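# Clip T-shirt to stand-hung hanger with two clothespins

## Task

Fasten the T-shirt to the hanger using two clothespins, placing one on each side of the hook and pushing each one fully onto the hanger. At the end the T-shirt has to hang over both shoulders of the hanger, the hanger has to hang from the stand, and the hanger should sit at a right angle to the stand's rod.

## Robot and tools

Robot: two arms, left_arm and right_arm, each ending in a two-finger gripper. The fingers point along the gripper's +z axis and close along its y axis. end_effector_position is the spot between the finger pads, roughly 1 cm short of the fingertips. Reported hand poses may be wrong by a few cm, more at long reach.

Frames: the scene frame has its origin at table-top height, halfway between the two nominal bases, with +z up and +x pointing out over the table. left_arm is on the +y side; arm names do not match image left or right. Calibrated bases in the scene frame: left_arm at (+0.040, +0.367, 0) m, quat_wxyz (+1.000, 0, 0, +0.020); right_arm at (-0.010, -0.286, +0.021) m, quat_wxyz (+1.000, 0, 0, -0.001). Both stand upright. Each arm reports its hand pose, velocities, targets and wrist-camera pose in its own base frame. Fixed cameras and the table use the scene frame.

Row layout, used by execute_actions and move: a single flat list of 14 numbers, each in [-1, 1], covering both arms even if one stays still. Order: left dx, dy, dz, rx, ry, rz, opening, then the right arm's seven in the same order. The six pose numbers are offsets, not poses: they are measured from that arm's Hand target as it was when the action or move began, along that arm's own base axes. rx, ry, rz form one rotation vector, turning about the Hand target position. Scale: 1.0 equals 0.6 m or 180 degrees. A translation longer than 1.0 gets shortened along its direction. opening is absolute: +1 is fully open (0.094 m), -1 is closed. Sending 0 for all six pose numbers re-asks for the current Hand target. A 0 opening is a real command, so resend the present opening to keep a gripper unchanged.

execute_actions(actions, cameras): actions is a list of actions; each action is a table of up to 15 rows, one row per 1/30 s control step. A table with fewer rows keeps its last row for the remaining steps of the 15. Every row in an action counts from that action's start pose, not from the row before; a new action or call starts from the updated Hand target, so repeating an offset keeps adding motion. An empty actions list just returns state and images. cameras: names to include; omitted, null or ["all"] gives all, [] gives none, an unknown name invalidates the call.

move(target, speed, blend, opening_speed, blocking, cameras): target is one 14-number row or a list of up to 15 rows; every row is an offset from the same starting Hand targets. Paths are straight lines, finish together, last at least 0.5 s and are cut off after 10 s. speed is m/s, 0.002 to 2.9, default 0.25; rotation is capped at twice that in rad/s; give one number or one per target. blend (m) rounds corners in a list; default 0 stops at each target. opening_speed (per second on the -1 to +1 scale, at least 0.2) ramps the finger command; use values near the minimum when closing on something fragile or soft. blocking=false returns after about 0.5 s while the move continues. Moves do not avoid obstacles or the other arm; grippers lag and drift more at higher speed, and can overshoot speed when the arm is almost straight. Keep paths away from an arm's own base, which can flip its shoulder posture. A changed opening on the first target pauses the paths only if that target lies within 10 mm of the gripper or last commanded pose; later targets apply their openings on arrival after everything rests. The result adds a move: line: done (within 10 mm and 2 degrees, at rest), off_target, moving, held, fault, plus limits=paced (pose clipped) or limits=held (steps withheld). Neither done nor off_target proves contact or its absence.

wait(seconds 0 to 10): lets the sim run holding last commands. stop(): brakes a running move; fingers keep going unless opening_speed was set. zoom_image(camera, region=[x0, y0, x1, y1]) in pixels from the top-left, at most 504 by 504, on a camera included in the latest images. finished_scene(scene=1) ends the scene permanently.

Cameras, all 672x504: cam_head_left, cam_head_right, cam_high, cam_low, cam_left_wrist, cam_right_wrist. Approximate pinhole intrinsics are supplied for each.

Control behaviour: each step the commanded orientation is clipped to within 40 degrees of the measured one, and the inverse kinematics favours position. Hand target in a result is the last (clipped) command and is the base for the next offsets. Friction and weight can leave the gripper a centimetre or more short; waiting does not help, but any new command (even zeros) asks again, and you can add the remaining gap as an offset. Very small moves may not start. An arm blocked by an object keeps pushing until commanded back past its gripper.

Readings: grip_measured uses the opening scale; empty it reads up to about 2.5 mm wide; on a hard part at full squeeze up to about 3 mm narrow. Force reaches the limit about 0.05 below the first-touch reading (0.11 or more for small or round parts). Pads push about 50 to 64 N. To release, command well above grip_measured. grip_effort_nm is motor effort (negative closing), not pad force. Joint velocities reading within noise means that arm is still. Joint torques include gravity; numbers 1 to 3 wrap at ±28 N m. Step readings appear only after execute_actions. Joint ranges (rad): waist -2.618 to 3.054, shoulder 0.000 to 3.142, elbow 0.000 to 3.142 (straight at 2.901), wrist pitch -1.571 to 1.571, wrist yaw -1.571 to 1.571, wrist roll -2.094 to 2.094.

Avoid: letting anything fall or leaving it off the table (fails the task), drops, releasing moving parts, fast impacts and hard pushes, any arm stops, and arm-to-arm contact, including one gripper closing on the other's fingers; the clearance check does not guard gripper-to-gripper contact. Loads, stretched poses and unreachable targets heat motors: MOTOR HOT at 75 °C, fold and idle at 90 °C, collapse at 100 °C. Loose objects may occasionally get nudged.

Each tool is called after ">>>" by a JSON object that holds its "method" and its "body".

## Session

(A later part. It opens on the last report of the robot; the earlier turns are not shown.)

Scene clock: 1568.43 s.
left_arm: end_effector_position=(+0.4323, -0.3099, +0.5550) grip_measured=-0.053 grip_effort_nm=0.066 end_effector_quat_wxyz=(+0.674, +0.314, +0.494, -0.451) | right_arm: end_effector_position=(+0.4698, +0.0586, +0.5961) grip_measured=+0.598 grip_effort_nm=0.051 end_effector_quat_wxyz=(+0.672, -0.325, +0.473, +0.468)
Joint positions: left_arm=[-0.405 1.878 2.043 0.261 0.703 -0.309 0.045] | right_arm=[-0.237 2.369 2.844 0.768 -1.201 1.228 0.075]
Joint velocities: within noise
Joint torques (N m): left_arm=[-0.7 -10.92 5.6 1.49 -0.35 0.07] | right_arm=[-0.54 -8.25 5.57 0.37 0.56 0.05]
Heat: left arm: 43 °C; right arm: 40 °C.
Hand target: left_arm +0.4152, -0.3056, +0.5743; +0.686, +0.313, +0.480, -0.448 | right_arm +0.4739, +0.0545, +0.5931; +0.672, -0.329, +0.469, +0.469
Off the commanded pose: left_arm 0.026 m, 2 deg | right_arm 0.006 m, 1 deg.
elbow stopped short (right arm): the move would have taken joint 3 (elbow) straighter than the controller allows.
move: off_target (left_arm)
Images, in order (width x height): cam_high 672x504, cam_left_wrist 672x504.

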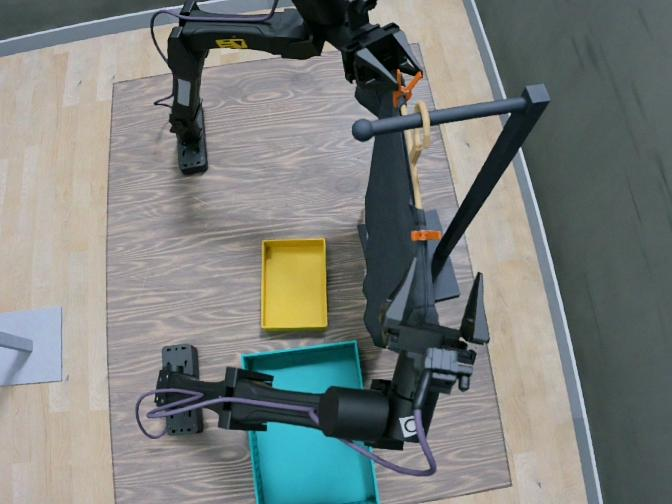

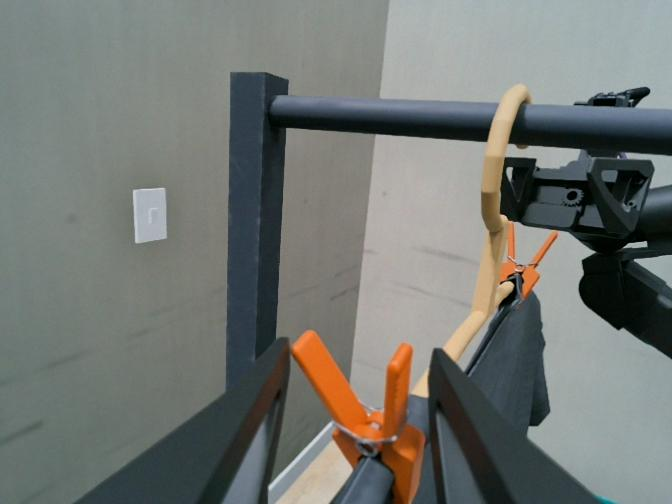

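>>> {"method": "move", "body": {"target": [-0.0267, 0.001, 0.0, 0, 0, 0, -0.05, -0.1667, -0.0333, 0, 0, 0, 0, 0.6], "speed": 0.05, "cameras": ["cam_high", "cam_left_wrist", "cam_head_left"]}}

>>> {"method": "zoom_image", "body": {"camera": "cam_high", "region": [370, 170, 470, 270]}}

>>> {"method": "zoom_image", "body": {"camera": "cam_high", "region": [370, 80, 470, 180]}}

>>> {"method": "zoom_image", "body": {"camera": "cam_left_wrist", "region": [280, 310, 460, 504]}}

Scene clock: 1589.33 s.
left_arm: end_effector_position=(+0.4162, -0.3100, +0.5553) grip_measured=-0.053 grip_effort_nm=0.061 end_effector_quat_wxyz=(+0.672, +0.313, +0.497, -0.451) | right_arm: end_effector_position=(+0.3892, +0.0292, +0.5787) grip_measured=+0.598 grip_effort_nm=0.061 end_effector_quat_wxyz=(+0.662, -0.322, +0.483, +0.475)
Joint positions: left_arm=[-0.423 1.812 1.965 0.261 0.687 -0.3 0.045] | right_arm=[-0.374 1.958 2.07 1.499 -1.238 1.647 0.075]
Joint velocities: within noise
Joint torques (N m): left_arm=[-0.9 -10.66 5.76 1.65 -0.3 0.09] | right_arm=[0.06 -10.52 3.78 -0.32 0.73 -0.07]
Heat: left arm: 45 °C; right arm: 39 °C.
Hand target: left_arm +0.3991, -0.3051, +0.5742; +0.686, +0.313, +0.481, -0.448 | right_arm +0.3739, +0.0344, +0.5931; +0.672, -0.329, +0.469, +0.469
Off the commanded pose: left_arm 0.026 m, 2 deg | right_arm 0.022 m, 2 deg.
move: off_target (left_arm, right_arm)
Images, in order (width x height): cam_head_left 672x504, cam_high 672x504, cam_left_wrist 672x504.

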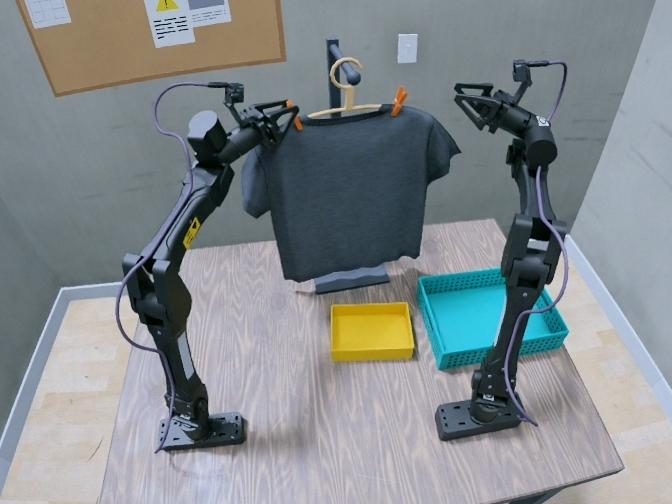

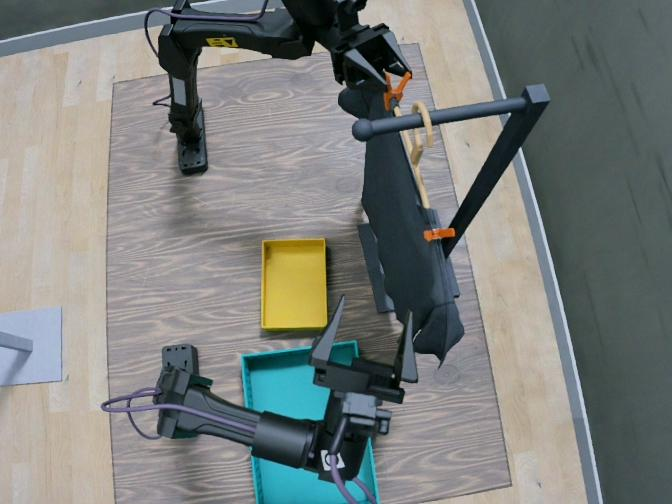

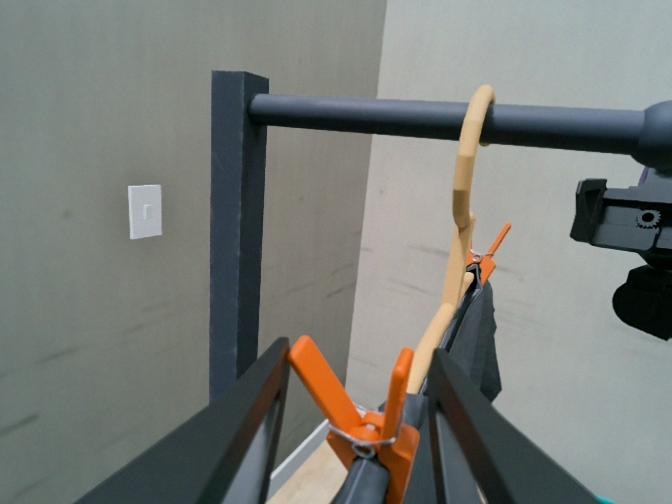

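Scaled by 5.040 from the camera's 672x504 image, which has a finer 960x720 frame.

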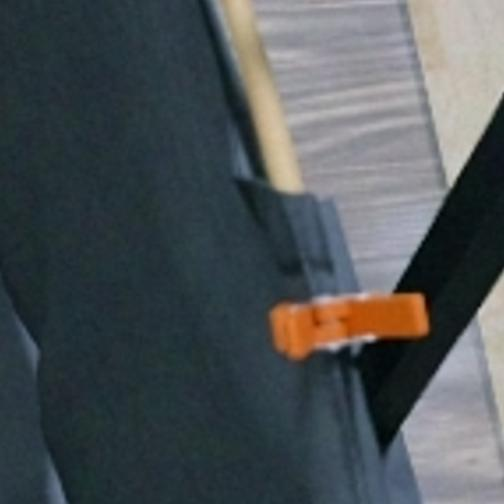

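Scaled by 5.040 from the camera's 672x504 image, which has a finer 960x720 frame.

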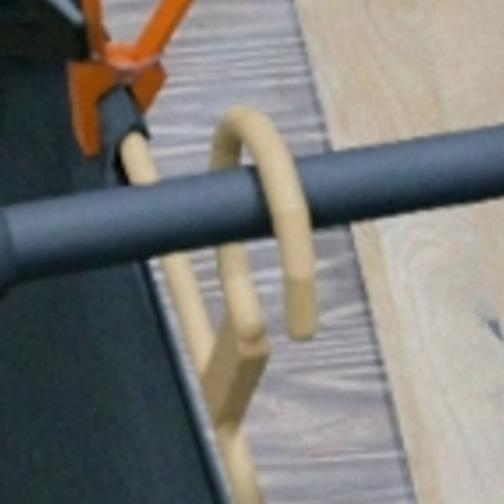

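Scaled by 2.598 from the camera's 672x504 image, which has a finer 960x720 frame.

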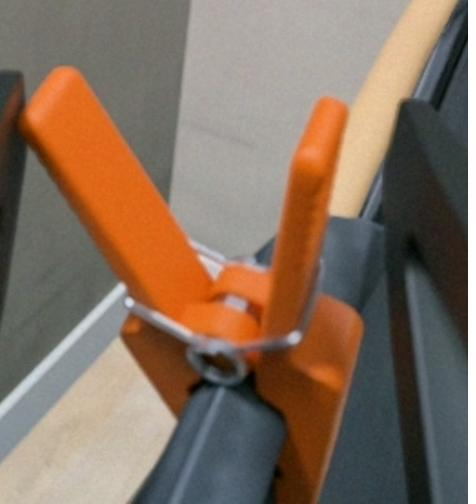

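>>> {"method": "move", "body": {"target": [0, 0, 0, 0, 0, 0, 0.3, 0, 0, 0, 0, 0, 0, 0.6], "speed": 0.05, "opening_speed": 0.25, "cameras": ["cam_high", "cam_left_wrist"]}}

>>> {"method": "zoom_image", "body": {"camera": "cam_high", "region": [370, 170, 470, 270]}}

>>> {"method": "zoom_image", "body": {"camera": "cam_high", "region": [370, 80, 470, 180]}}

>>> {"method": "zoom_image", "body": {"camera": "cam_left_wrist", "region": [280, 310, 460, 504]}}

Scene clock: 1597.97 s.
left_arm: end_effector_position=(+0.4162, -0.3100, +0.5553) grip_measured=+0.298 grip_effort_nm=0.061 end_effector_quat_wxyz=(+0.672, +0.313, +0.497, -0.451) | right_arm: end_effector_position=(+0.3894, +0.0291, +0.5789) grip_measured=+0.598 grip_effort_nm=0.056 end_effector_quat_wxyz=(+0.662, -0.322, +0.483, +0.475)
Joint positions: left_arm=[-0.423 1.812 1.965 0.261 0.687 -0.3 0.061] | right_arm=[-0.374 1.958 2.07 1.497 -1.237 1.646 0.075]
Joint velocities: within noise
Joint torques (N m): left_arm=[-0.92 -10.47 5.55 1.61 -0.24 0.1] | right_arm=[0.1 -10.47 3.81 -0.32 0.69 -0.05]
Heat: left arm: 44 °C; right arm: 39 °C.
Hand target: left_arm +0.3991, -0.3051, +0.5742; +0.686, +0.313, +0.481, -0.448 | right_arm +0.3739, +0.0344, +0.5931; +0.672, -0.329, +0.469, +0.469
Off the commanded pose: left_arm 0.026 m, 2 deg | right_arm 0.022 m, 2 deg.
move: off_target (left_arm, right_arm)
Images, in order (width x height): cam_high 672x504, cam_left_wrist 672x504.

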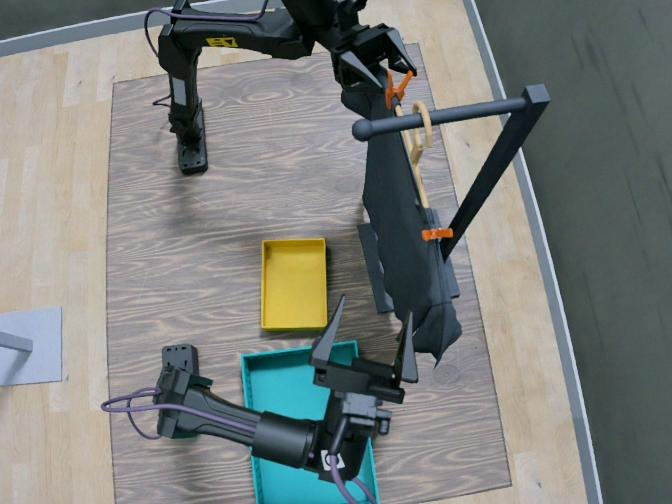

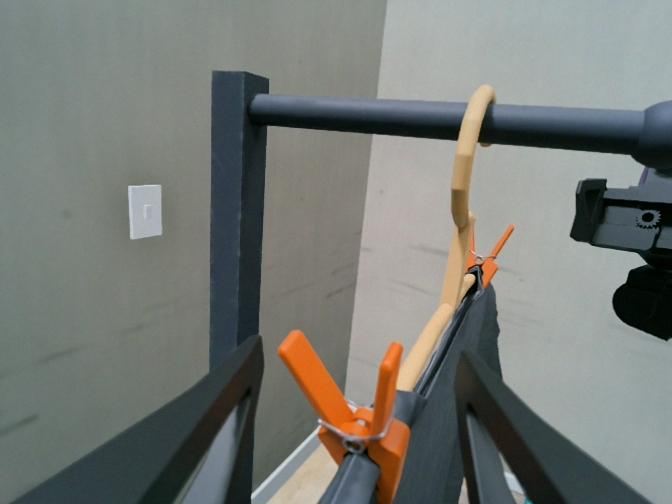

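Scaled by 5.040 from the camera's 672x504 image, which has a finer 960x720 frame.

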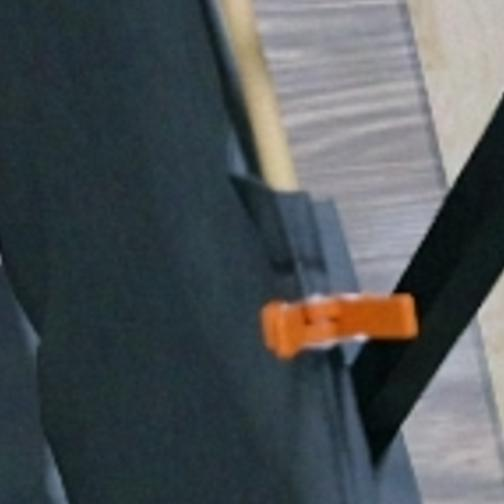

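Scaled by 5.040 from the camera's 672x504 image, which has a finer 960x720 frame.

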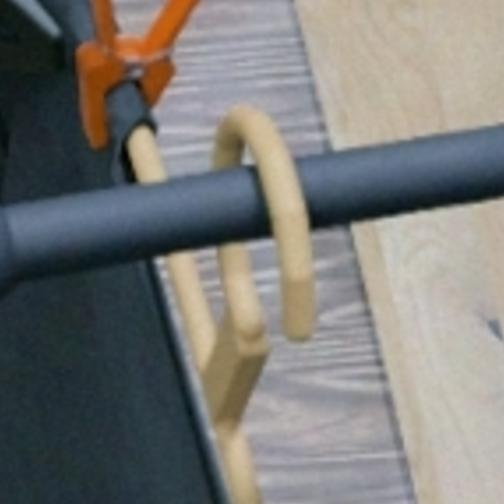

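Scaled by 2.598 from the camera's 672x504 image, which has a finer 960x720 frame.

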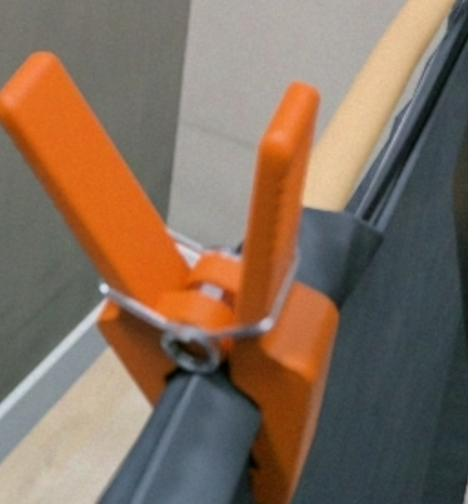

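>>> {"method": "move", "body": {"target": [0.02, 0.0033, -0.0233, 0, 0, 0, 0.7, 0, 0, 0, 0, 0, 0, 0.6], "speed": 0.05, "opening_speed": 0.4, "cameras": ["cam_high", "cam_left_wrist"]}}

>>> {"method": "zoom_image", "body": {"camera": "cam_high", "region": [370, 170, 470, 270]}}

>>> {"method": "zoom_image", "body": {"camera": "cam_high", "region": [370, 80, 470, 180]}}

Scene clock: 1607.50 s.
left_arm: end_effector_position=(+0.4194, -0.3115, +0.5457) grip_measured=+0.698 grip_effort_nm=0.061 end_effector_quat_wxyz=(+0.672, +0.313, +0.497, -0.451) | right_arm: end_effector_position=(+0.3894, +0.0291, +0.5789) grip_measured=+0.598 grip_effort_nm=0.056 end_effector_quat_wxyz=(+0.662, -0.322, +0.483, +0.475)
Joint positions: left_arm=[-0.423 1.811 1.924 0.299 0.687 -0.3 0.08] | right_arm=[-0.374 1.958 2.07 1.497 -1.237 1.646 0.075]
Joint velocities: within noise
Joint torques (N m): left_arm=[0.7 -9.37 5.57 1.82 -0.15 -0.03] | right_arm=[0.1 -10.52 3.89 -0.33 0.73 -0.06]
Heat: left arm: 44 °C; right arm: 39 °C.
Hand target: left_arm +0.4110, -0.3031, +0.5603; +0.686, +0.313, +0.480, -0.448 | right_arm +0.3739, +0.0344, +0.5931; +0.672, -0.329, +0.469, +0.469
Off the commanded pose: left_arm 0.019 m, 3 deg | right_arm 0.022 m, 2 deg.
move: off_target (left_arm, right_arm)
Images, in order (width x height): cam_high 672x504, cam_left_wrist 672x504.

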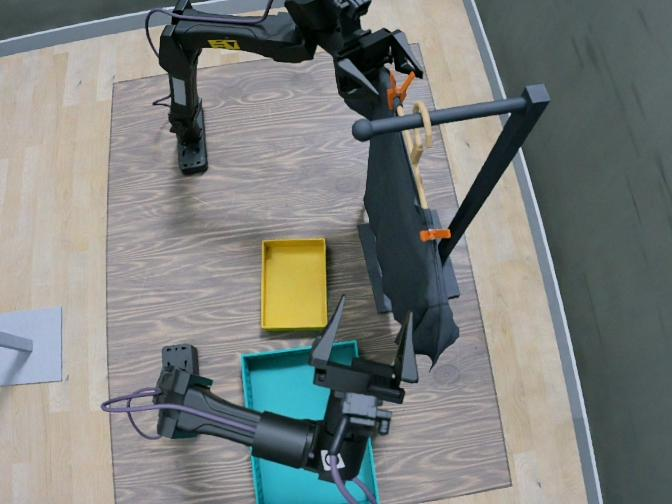

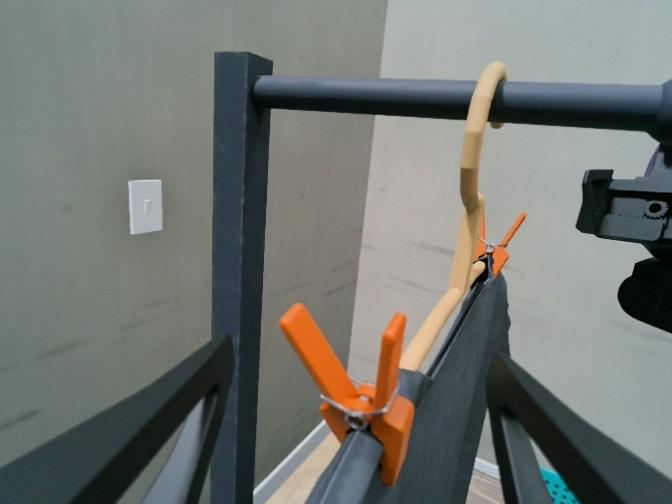

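Scaled by 5.040 from the camera's 672x504 image, which has a finer 960x720 frame.

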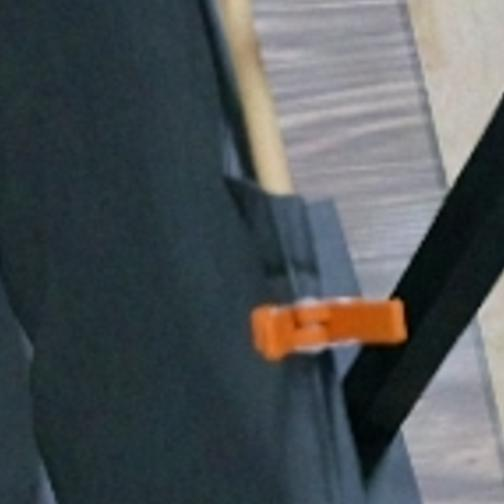

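Scaled by 5.040 from the camera's 672x504 image, which has a finer 960x720 frame.

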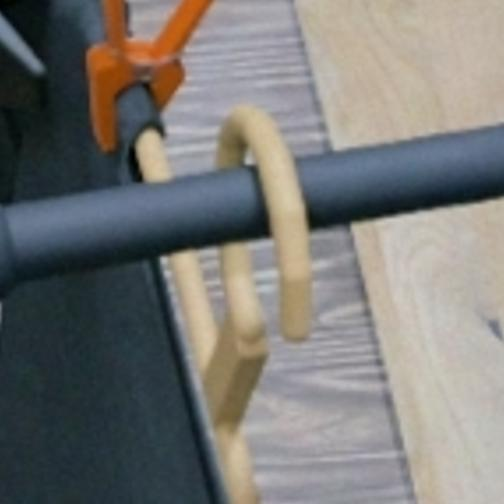

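>>> {"method": "wait", "body": {"seconds": 3, "cameras": ["cam_high", "cam_left_wrist"]}}

>>> {"method": "zoom_image", "body": {"camera": "cam_high", "region": [370, 170, 470, 270]}}

>>> {"method": "zoom_image", "body": {"camera": "cam_high", "region": [370, 80, 470, 180]}}

Scene clock: 1613.70 s.
left_arm: end_effector_position=(+0.4193, -0.3115, +0.5460) grip_measured=+0.698 grip_effort_nm=0.066 end_effector_quat_wxyz=(+0.672, +0.313, +0.497, -0.451) | right_arm: end_effector_position=(+0.3894, +0.0291, +0.5789) grip_measured=+0.598 grip_effort_nm=0.051 end_effector_quat_wxyz=(+0.662, -0.322, +0.483, +0.475)
Joint positions: left_arm=[-0.423 1.811 1.924 0.301 0.687 -0.3 0.08] | right_arm=[-0.374 1.958 2.07 1.497 -1.237 1.646 0.075]
Joint velocities: within noise
Joint torques (N m): left_arm=[0.64 -9.17 5.75 1.85 -0.11 0.01] | right_arm=[0.09 -10.61 3.81 -0.32 0.72 -0.04]
Heat: left arm: 44 °C; right arm: 39 °C.
Hand target: left_arm +0.4110, -0.3031, +0.5603; +0.686, +0.313, +0.480, -0.448 | right_arm +0.3739, +0.0344, +0.5931; +0.672, -0.329, +0.469, +0.469
Tool commands: left_gripper/opening=+0.7 right_gripper/opening=+0.6
Off the commanded pose: left_arm 0.018 m, 2 deg | right_arm 0.022 m, 2 deg.
wait: 3.00 s; at rest from the start
Images, in order (width x height): cam_high 672x504, cam_left_wrist 672x504.

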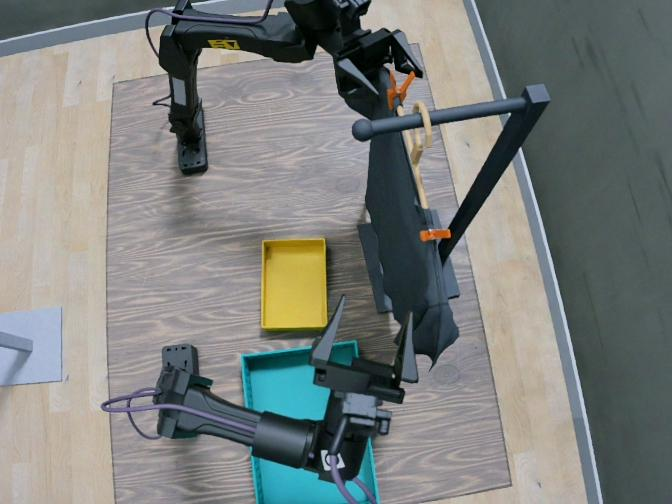

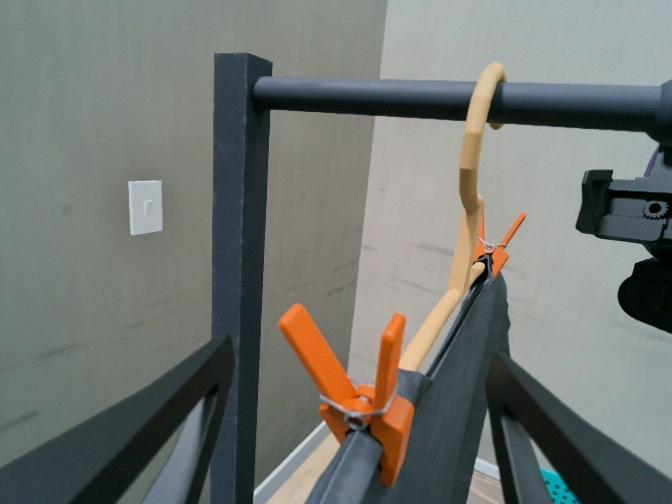

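Scaled by 5.040 from the camera's 672x504 image, which has a finer 960x720 frame.

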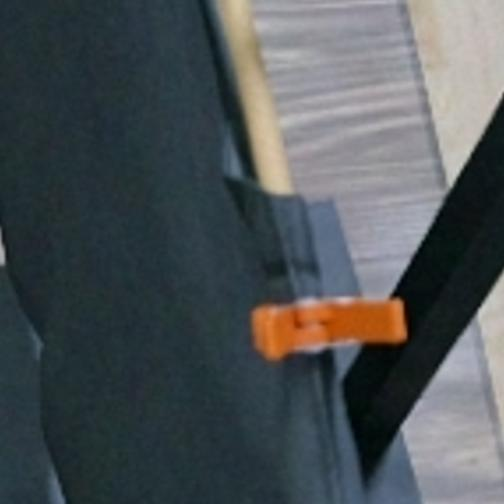

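Scaled by 5.040 from the camera's 672x504 image, which has a finer 960x720 frame.

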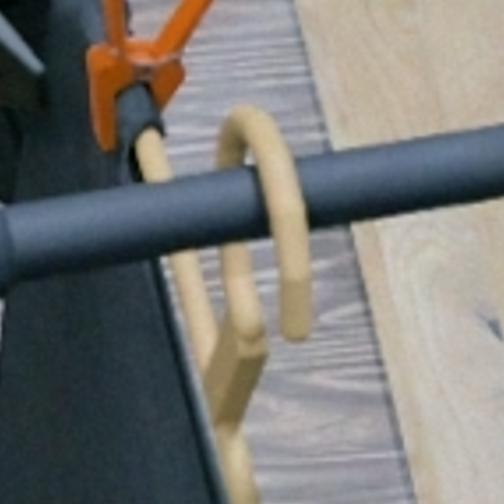

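>>> {"method": "move", "body": {"target": [0.0167, 0.0167, 0.0617, 0, 0, 0, 0.7, 0, 0, 0, 0, 0, 0, 0.6], "speed": 0.06, "cameras": ["cam_high", "cam_left_wrist", "cam_head_left"]}}

>>> {"method": "zoom_image", "body": {"camera": "cam_high", "region": [370, 170, 470, 270]}}

>>> {"method": "zoom_image", "body": {"camera": "cam_high", "region": [370, 80, 470, 180]}}

Scene clock: 1623.13 s.
left_arm: end_effector_position=(+0.4203, -0.2959, +0.5930) grip_measured=+0.698 grip_effort_nm=0.056 end_effector_quat_wxyz=(+0.685, +0.313, +0.482, -0.448) | right_arm: end_effector_position=(+0.3894, +0.0291, +0.5789) grip_measured=+0.598 grip_effort_nm=0.056 end_effector_quat_wxyz=(+0.662, -0.322, +0.483, +0.475)
Joint positions: left_arm=[-0.387 1.886 2.193 0.158 0.712 -0.321 0.08] | right_arm=[-0.374 1.958 2.07 1.497 -1.237 1.645 0.075]
Joint velocities: within noise
Joint torques (N m): left_arm=[0.7 -6.89 7.98 1.39 -0.11 -0.01] | right_arm=[0.06 -10.52 3.84 -0.32 0.72 -0.05]
Heat: left arm: 43 °C; right arm: 39 °C.
Hand target: left_arm +0.4210, -0.2930, +0.5974; +0.686, +0.313, +0.480, -0.448 | right_arm +0.3739, +0.0344, +0.5931; +0.672, -0.329, +0.469, +0.469
Off the commanded pose: left_arm 0.005 m, 0 deg | right_arm 0.022 m, 2 deg.
move: off_target (right_arm)
Images, in order (width x height): cam_head_left 672x504, cam_high 672x504, cam_left_wrist 672x504.

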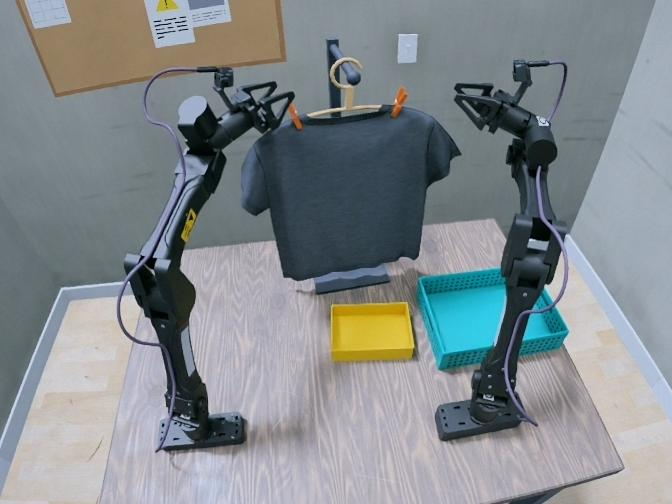

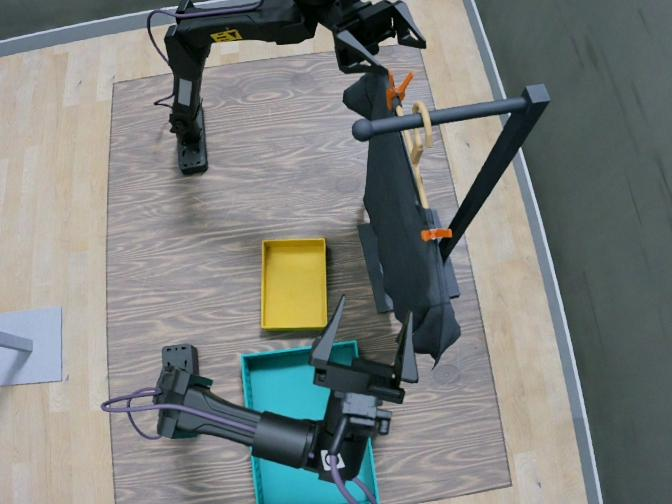

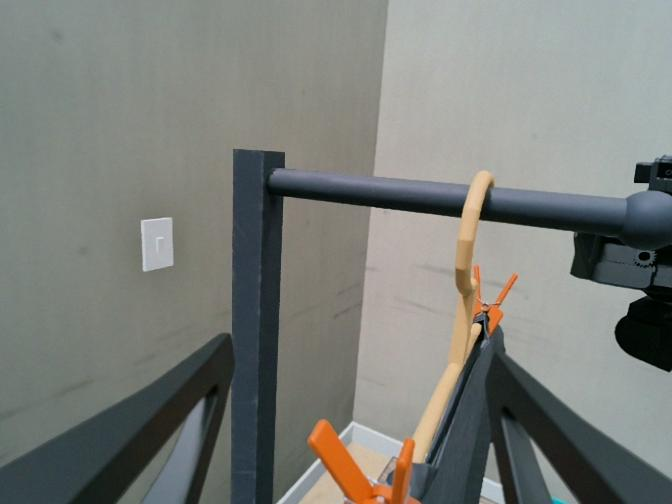

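Scaled by 5.040 from the camera's 672x504 image, which has a finer 960x720 frame.

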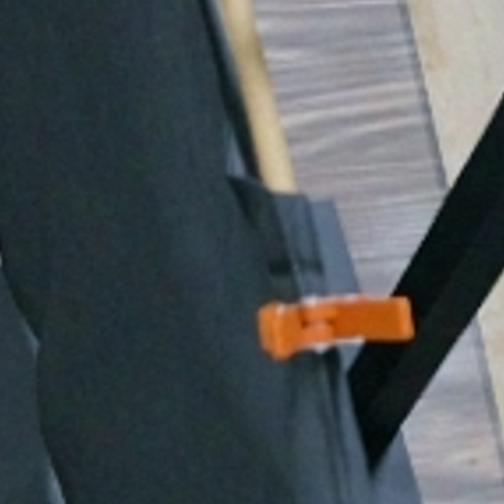

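Scaled by 5.040 from the camera's 672x504 image, which has a finer 960x720 frame.

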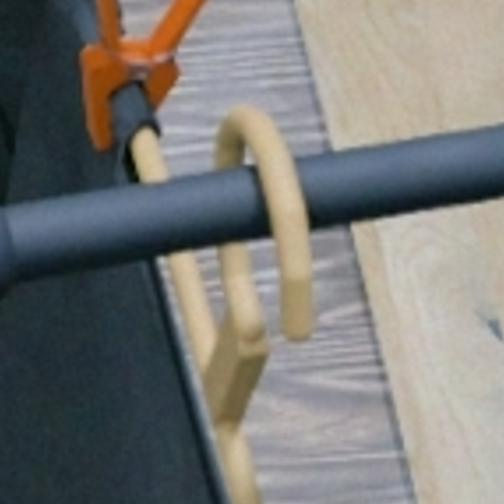

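>>> {"method": "move", "body": {"target": [[0, 0.05, 0.0417, 0, 0, 0, 0.7, 0, 0, 0, 0, 0, 0, 0.6], [-0.15, 0.0833, 0.0417, 0, 0, 0, 0.7, 0, 0, 0, 0, 0, 0, 0.6]], "speed": 0.1, "blend": [0.02, 0]}}

>>> {"method": "zoom_image", "body": {"camera": "cam_high", "region": [370, 170, 470, 270]}}

>>> {"method": "zoom_image", "body": {"camera": "cam_high", "region": [370, 80, 470, 180]}}

>>> {"method": "zoom_image", "body": {"camera": "cam_head_left", "region": [230, 40, 480, 290]}}

Scene clock: 1637.83 s.
left_arm: end_effector_position=(+0.3431, -0.2451, +0.6115) grip_measured=+0.698 grip_effort_nm=0.066 end_effector_quat_wxyz=(+0.674, +0.310, +0.497, -0.451) | right_arm: end_effector_position=(+0.3894, +0.0291, +0.5789) grip_measured=+0.598 grip_effort_nm=0.056 end_effector_quat_wxyz=(+0.662, -0.322, +0.483, +0.475)
Joint positions: left_arm=[-0.324 1.557 1.915 0.096 0.771 -0.36 0.08] | right_arm=[-0.374 1.958 2.07 1.497 -1.237 1.645 0.075]
Joint velocities: within noise
Joint torques (N m): left_arm=[-0.58 -6.58 5.15 1.69 -0.28 0.11] | right_arm=[-0.06 -10.48 3.84 -0.31 0.72 -0.04]
Heat: left arm: 40 °C; right arm: 39 °C.
Hand target: left_arm +0.3310, -0.2430, +0.6225; +0.686, +0.313, +0.480, -0.448 | right_arm +0.3739, +0.0344, +0.5931; +0.672, -0.329, +0.469, +0.469
Off the commanded pose: left_arm 0.016 m, 2 deg | right_arm 0.022 m, 2 deg.
move: off_target (left_arm, right_arm); blend cut to 0.0196 m at target 1

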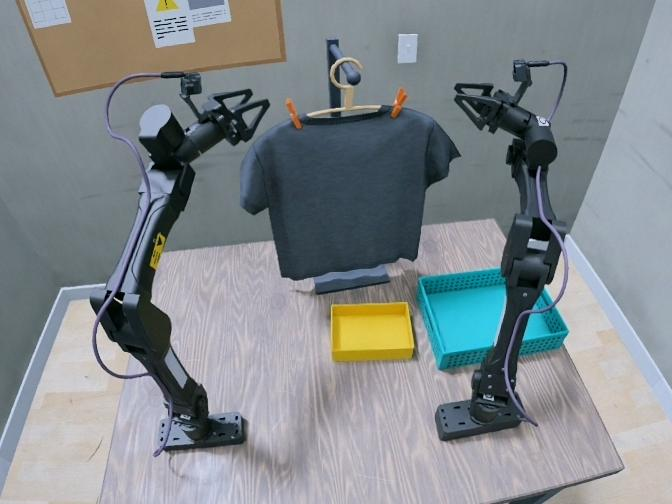

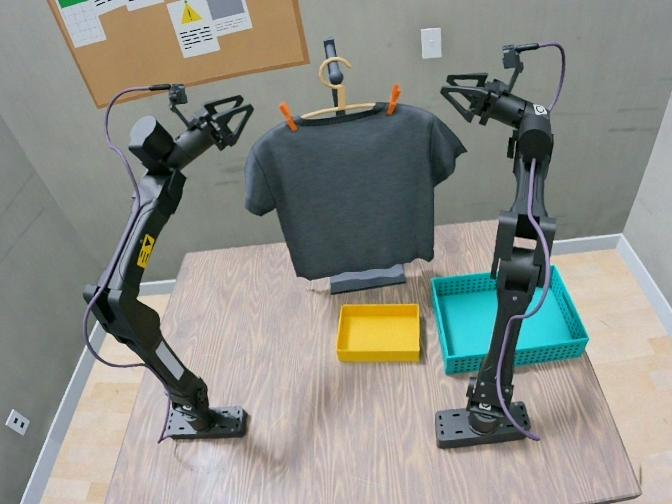

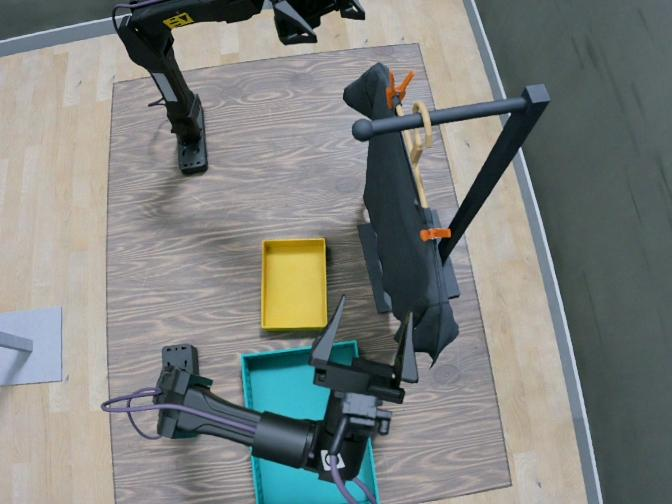

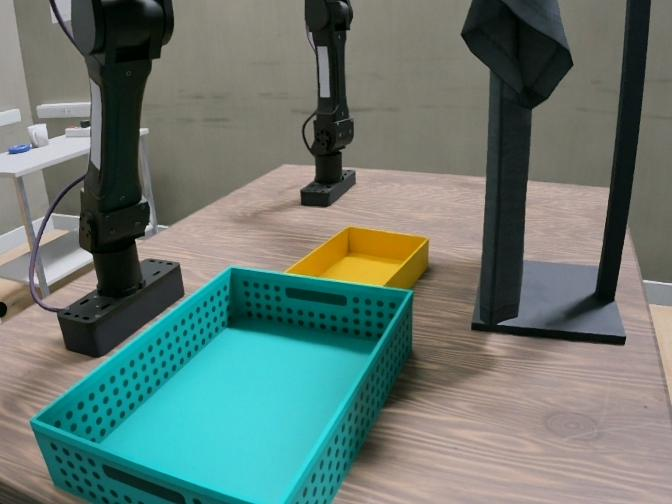

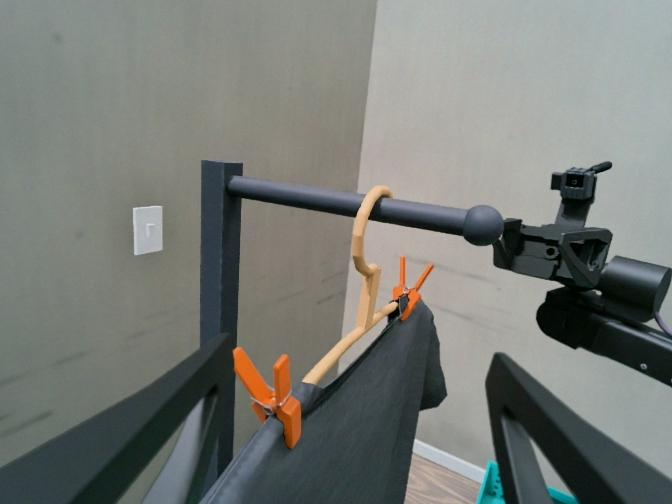

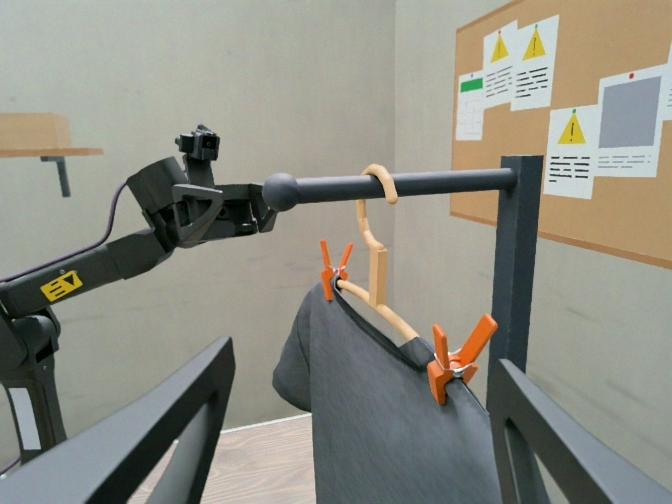

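Scaled by 5.040 from the camera's 672x504 image, which has a finer 960x720 frame.

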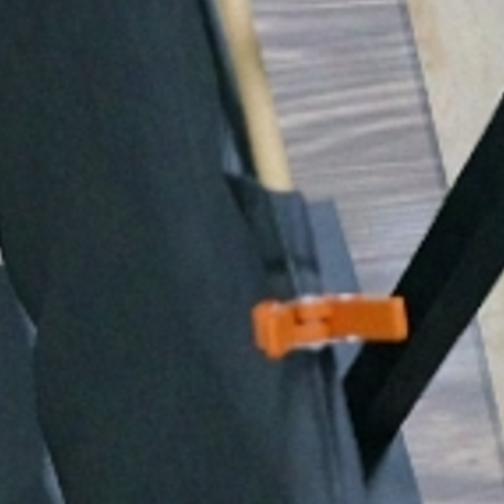

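Scaled by 5.040 from the camera's 672x504 image, which has a finer 960x720 frame.

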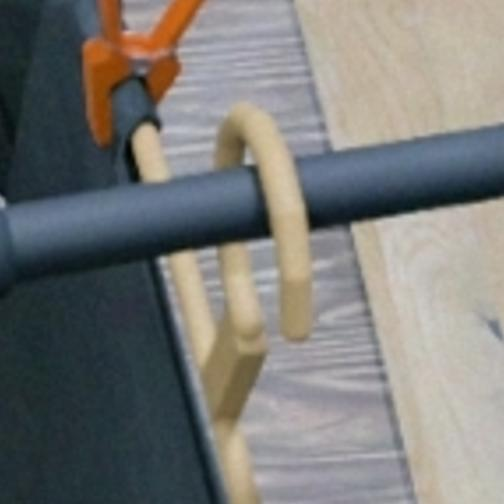

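Scaled by 2.016 from the camera's 672x504 image, which has a finer 960x720 frame.

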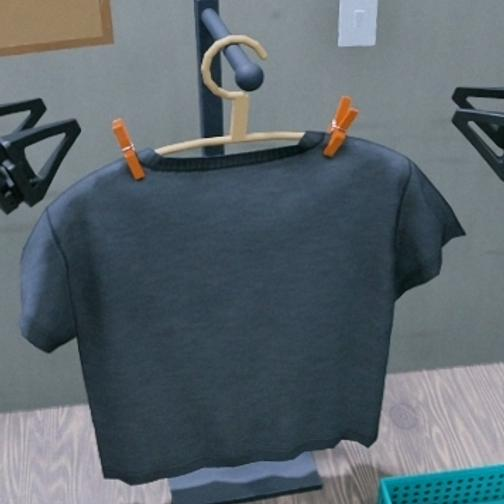

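>>> {"method": "zoom_image", "body": {"camera": "cam_left_wrist", "region": [210, 320, 350, 480]}}

>>> {"method": "zoom_image", "body": {"camera": "cam_right_wrist", "region": [380, 280, 520, 440]}}

>>> {"method": "zoom_image", "body": {"camera": "cam_left_wrist", "region": [350, 230, 470, 350]}}

>>> {"method": "zoom_image", "body": {"camera": "cam_right_wrist", "region": [290, 220, 410, 340]}}

Scaled by 3.150 from the camera's 672x504 image, which has a finer 960x720 frame.

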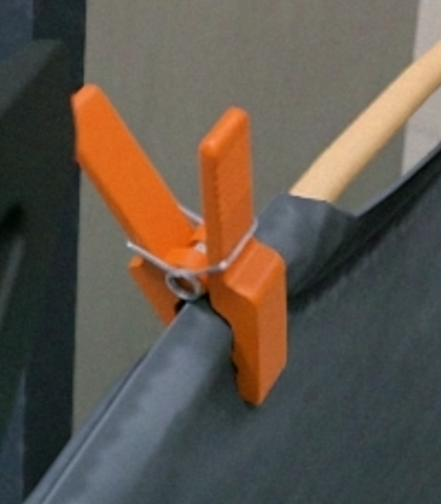

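Scaled by 3.150 from the camera's 672x504 image, which has a finer 960x720 frame.

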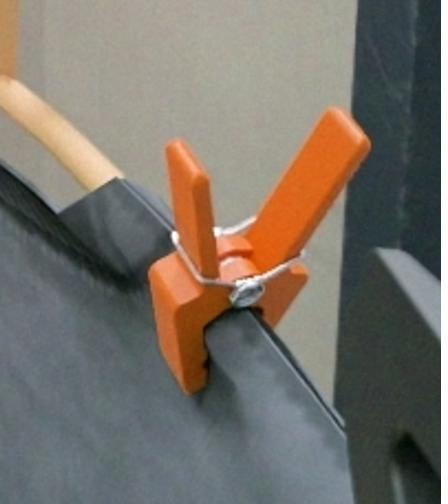

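Scaled by 4.200 from the camera's 672x504 image, which has a finer 960x720 frame.

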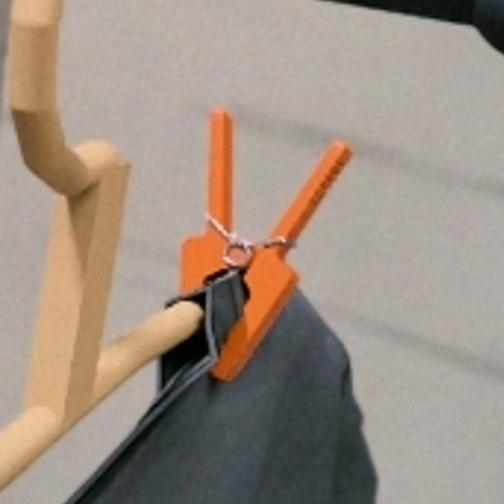

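Scaled by 4.200 from the camera's 672x504 image, which has a finer 960x720 frame.

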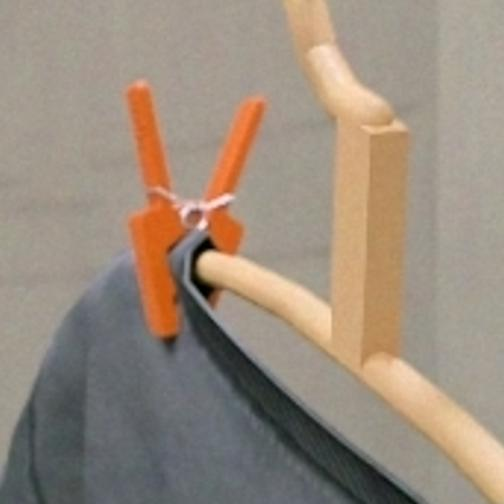

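>>> {"method": "finished_scene", "body": {}}

The scene is finished: the task was done.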